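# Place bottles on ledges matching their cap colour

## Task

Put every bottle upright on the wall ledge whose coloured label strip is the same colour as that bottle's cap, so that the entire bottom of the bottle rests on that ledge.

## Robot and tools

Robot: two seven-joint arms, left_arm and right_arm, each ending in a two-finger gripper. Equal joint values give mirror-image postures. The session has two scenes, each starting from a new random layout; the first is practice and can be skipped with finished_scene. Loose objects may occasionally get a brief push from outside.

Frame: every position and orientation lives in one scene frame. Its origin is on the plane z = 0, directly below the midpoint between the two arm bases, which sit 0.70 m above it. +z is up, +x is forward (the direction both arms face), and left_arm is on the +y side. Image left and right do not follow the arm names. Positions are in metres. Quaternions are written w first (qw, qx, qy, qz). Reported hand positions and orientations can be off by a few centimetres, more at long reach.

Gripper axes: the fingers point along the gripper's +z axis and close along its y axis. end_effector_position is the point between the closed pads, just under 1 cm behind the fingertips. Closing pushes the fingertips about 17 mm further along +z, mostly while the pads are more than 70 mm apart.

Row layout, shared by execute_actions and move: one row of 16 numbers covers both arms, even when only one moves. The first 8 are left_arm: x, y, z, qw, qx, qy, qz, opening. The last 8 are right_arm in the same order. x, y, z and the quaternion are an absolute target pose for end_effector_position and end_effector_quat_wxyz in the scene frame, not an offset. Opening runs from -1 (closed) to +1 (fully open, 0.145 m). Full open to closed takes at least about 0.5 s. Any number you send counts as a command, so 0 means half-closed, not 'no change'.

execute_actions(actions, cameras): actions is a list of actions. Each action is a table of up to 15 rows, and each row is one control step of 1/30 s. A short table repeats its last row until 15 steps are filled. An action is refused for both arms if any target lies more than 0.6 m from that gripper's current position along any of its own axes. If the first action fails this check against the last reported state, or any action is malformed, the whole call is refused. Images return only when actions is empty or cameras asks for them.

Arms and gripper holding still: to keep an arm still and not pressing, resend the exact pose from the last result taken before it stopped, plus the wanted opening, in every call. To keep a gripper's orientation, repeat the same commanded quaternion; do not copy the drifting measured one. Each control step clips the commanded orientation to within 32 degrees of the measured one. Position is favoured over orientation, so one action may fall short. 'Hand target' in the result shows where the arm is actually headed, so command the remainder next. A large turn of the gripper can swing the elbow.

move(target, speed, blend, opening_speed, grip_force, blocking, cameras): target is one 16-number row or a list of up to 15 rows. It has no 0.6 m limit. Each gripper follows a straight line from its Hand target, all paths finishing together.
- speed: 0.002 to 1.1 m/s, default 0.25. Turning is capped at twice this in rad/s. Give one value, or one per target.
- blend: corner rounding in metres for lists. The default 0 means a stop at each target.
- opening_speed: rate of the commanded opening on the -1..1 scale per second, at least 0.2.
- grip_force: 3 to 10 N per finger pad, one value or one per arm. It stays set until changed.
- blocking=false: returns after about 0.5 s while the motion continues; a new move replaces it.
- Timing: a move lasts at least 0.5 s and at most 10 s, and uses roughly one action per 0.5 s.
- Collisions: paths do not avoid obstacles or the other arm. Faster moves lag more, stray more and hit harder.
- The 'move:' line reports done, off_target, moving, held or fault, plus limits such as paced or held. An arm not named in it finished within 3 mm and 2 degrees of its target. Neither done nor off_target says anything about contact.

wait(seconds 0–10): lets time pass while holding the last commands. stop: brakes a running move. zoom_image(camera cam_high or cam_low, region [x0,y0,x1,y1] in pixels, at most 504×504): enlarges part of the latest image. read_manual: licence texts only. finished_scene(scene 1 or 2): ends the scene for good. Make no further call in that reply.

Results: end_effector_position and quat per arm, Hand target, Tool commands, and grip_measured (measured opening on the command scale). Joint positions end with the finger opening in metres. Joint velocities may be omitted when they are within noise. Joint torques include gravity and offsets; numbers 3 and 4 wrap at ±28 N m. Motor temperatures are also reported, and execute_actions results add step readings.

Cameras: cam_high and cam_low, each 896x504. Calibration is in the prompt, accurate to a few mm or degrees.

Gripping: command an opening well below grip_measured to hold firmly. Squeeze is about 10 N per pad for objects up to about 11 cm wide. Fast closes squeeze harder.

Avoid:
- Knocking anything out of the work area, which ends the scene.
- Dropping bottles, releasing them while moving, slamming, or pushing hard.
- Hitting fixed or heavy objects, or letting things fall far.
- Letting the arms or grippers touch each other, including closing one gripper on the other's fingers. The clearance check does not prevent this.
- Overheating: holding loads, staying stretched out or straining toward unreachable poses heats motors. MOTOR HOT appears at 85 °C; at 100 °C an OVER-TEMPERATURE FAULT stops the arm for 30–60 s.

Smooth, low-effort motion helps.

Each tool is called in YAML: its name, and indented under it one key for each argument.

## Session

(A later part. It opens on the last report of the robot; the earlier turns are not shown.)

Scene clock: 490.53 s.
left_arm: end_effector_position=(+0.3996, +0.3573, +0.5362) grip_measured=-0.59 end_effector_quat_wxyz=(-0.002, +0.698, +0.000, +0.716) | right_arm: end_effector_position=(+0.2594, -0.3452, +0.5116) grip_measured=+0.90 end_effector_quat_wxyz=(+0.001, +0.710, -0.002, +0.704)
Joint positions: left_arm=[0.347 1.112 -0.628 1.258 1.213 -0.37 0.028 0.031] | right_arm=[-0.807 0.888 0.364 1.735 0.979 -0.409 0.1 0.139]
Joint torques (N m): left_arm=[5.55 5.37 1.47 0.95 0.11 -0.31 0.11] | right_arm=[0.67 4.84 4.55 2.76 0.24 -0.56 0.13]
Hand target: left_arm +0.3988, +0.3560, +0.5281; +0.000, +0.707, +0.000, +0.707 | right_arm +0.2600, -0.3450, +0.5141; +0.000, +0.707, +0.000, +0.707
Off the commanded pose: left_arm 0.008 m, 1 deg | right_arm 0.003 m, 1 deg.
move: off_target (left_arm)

move:
  target:
    - [0.399,0.356,0.533,0,0.7071,0,0.7071,-0.9,0.26,-0.345,0.514,0,0.7071,0,0.7071,0.9]
    - [0.399,0.356,0.533,0,0.7071,0,0.7071,0.9,0.26,-0.345,0.514,0,0.7071,0,0.7071,0.9]
  speed: 0.05
  opening_speed: 1
  cameras: ["all"]

zoom_image:
  camera: "cam_low"
  region: [350, 250, 550, 420]

Scene clock: 503.63 s.
left_arm: end_effector_position=(+0.3995, +0.3564, +0.5351) grip_measured=+0.90 end_effector_quat_wxyz=(+0.000, +0.705, -0.001, +0.710) | right_arm: end_effector_position=(+0.2594, -0.3452, +0.5116) grip_measured=+0.90 end_effector_quat_wxyz=(+0.001, +0.710, -0.002, +0.704)
Joint positions: left_arm=[0.347 1.119 -0.628 1.267 1.217 -0.349 0.025 0.139] | right_arm=[-0.807 0.888 0.364 1.735 0.979 -0.409 0.1 0.139]
Joint torques (N m): left_arm=[5.6 6.74 2.66 2.55 0.19 -0.53 0.02] | right_arm=[0.67 4.89 4.51 2.8 0.23 -0.54 0.14]
Hand target: left_arm +0.3990, +0.3559, +0.5330; +0.000, +0.707, +0.000, +0.707 | right_arm +0.2600, -0.3450, +0.5141; +0.000, +0.707, +0.000, +0.707
Off the commanded pose: left_arm 0.002 m, 0 deg | right_arm 0.003 m, 1 deg.
move: done

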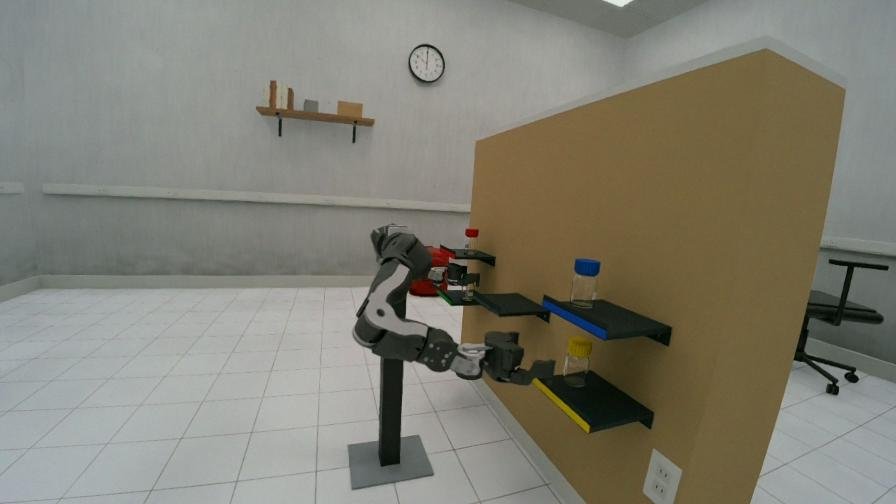

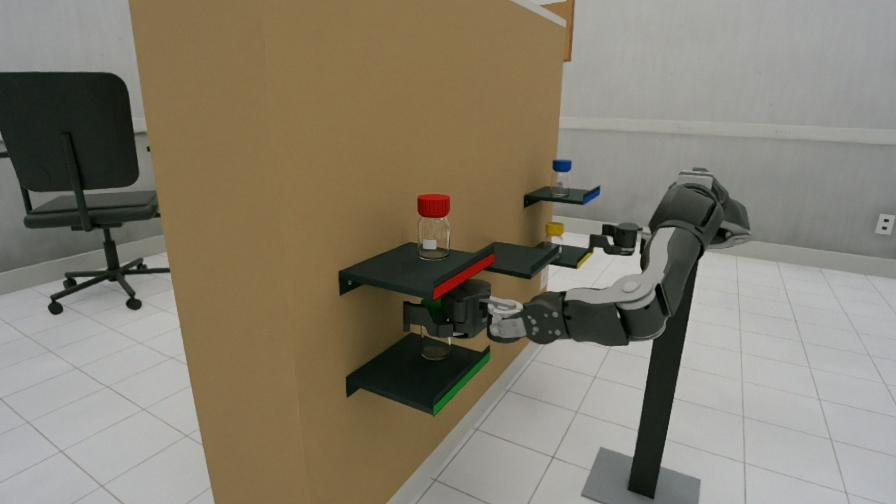

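Scaled by 2.520 from the camera's 896x504 image, which has a finer 1280x720 frame.

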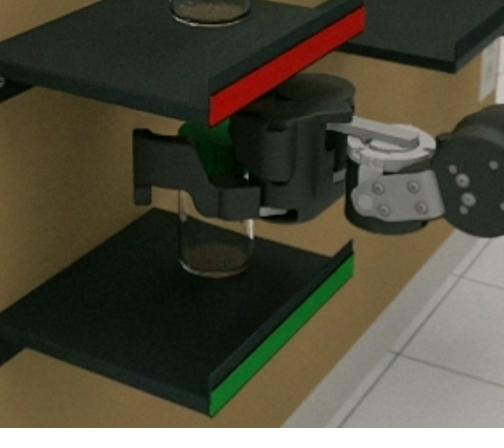

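Retreat slowly.

move:
  target:
    - [0.36,0.356,0.534,0,0.7071,0,0.7071,0.9,0.26,-0.345,0.514,0,0.7071,0,0.7071,0.9]
    - [0.25,0.35,0.54,0,0.7071,0,0.7071,0.9,0.26,-0.345,0.514,0,0.7071,0,0.7071,0.9]
  speed: [0.08,0.2]
  blend: [0.01,0]
  cameras: ["all"]

zoom_image:
  camera: "cam_low"
  region: [330, 140, 630, 420]

Scene clock: 514.00 s.
left_arm: end_effector_position=(+0.2509, +0.3501, +0.5409) grip_measured=+0.90 end_effector_quat_wxyz=(-0.009, +0.764, -0.001, +0.645) | right_arm: end_effector_position=(+0.2594, -0.3452, +0.5116) grip_measured=+0.90 end_effector_quat_wxyz=(+0.001, +0.710, -0.002, +0.704)
Joint positions: left_arm=[0.603 1.84 -1.564 1.922 1.472 -0.787 -0.142 0.139] | right_arm=[-0.807 0.888 0.364 1.735 0.979 -0.409 0.1 0.139]
Joint torques (N m): left_arm=[2.1 6.16 1.33 0.46 0.08 -0.67 0.23] | right_arm=[0.73 4.87 4.48 2.81 0.26 -0.55 0.18]
Hand target: left_arm +0.2503, +0.3500, +0.5402; -0.008, +0.765, -0.002, +0.644 | right_arm +0.2600, -0.3450, +0.5141; +0.000, +0.707, +0.000, +0.707
Off the commanded pose: left_arm 0.001 m, 10 deg | right_arm 0.003 m, 1 deg.
joint sent to its limit (left arm) — joint 3 (upper arm roll), lower limit; joint 6 (wrist pitch), lower limit. The joint targets are off in orientation, not in position.
move: off_target (left_arm)

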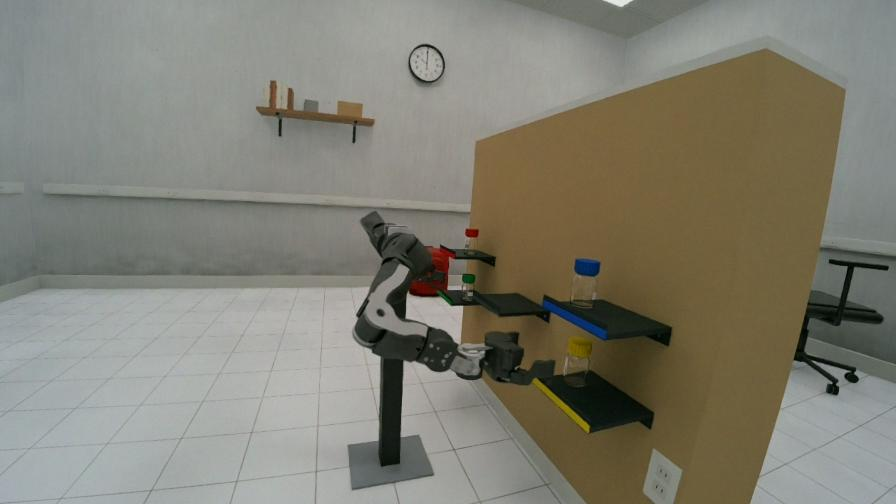

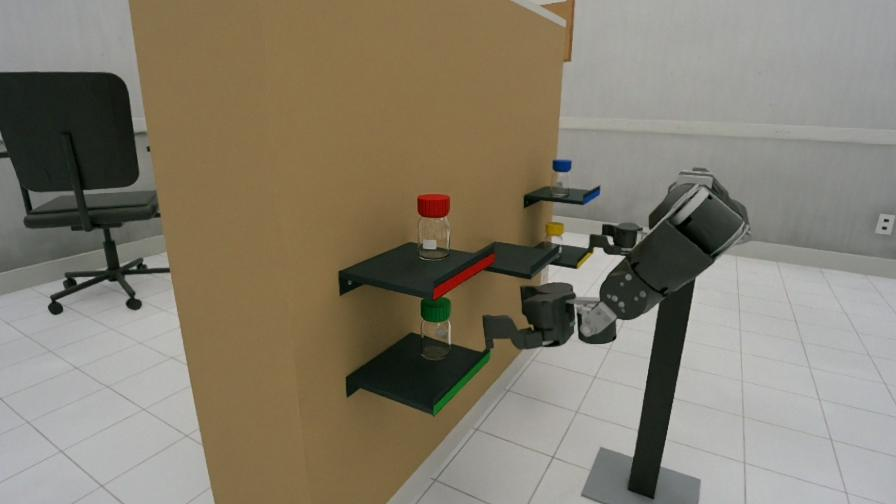

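Scaled by 1.680 from the camera's 896x504 image, which has a finer 1280x720 frame.

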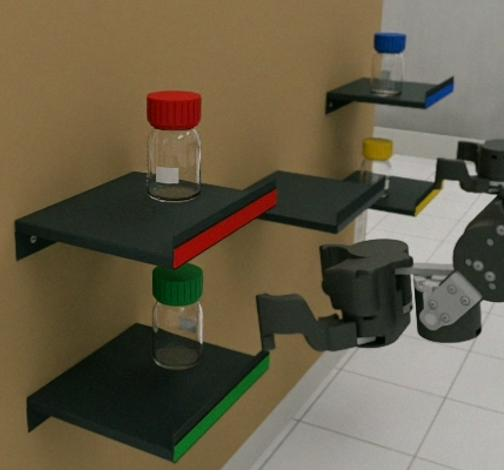

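All four bottles are standing on their matching ledges.

finished_scene:
  scene: 2

The scene is finished: the task was done.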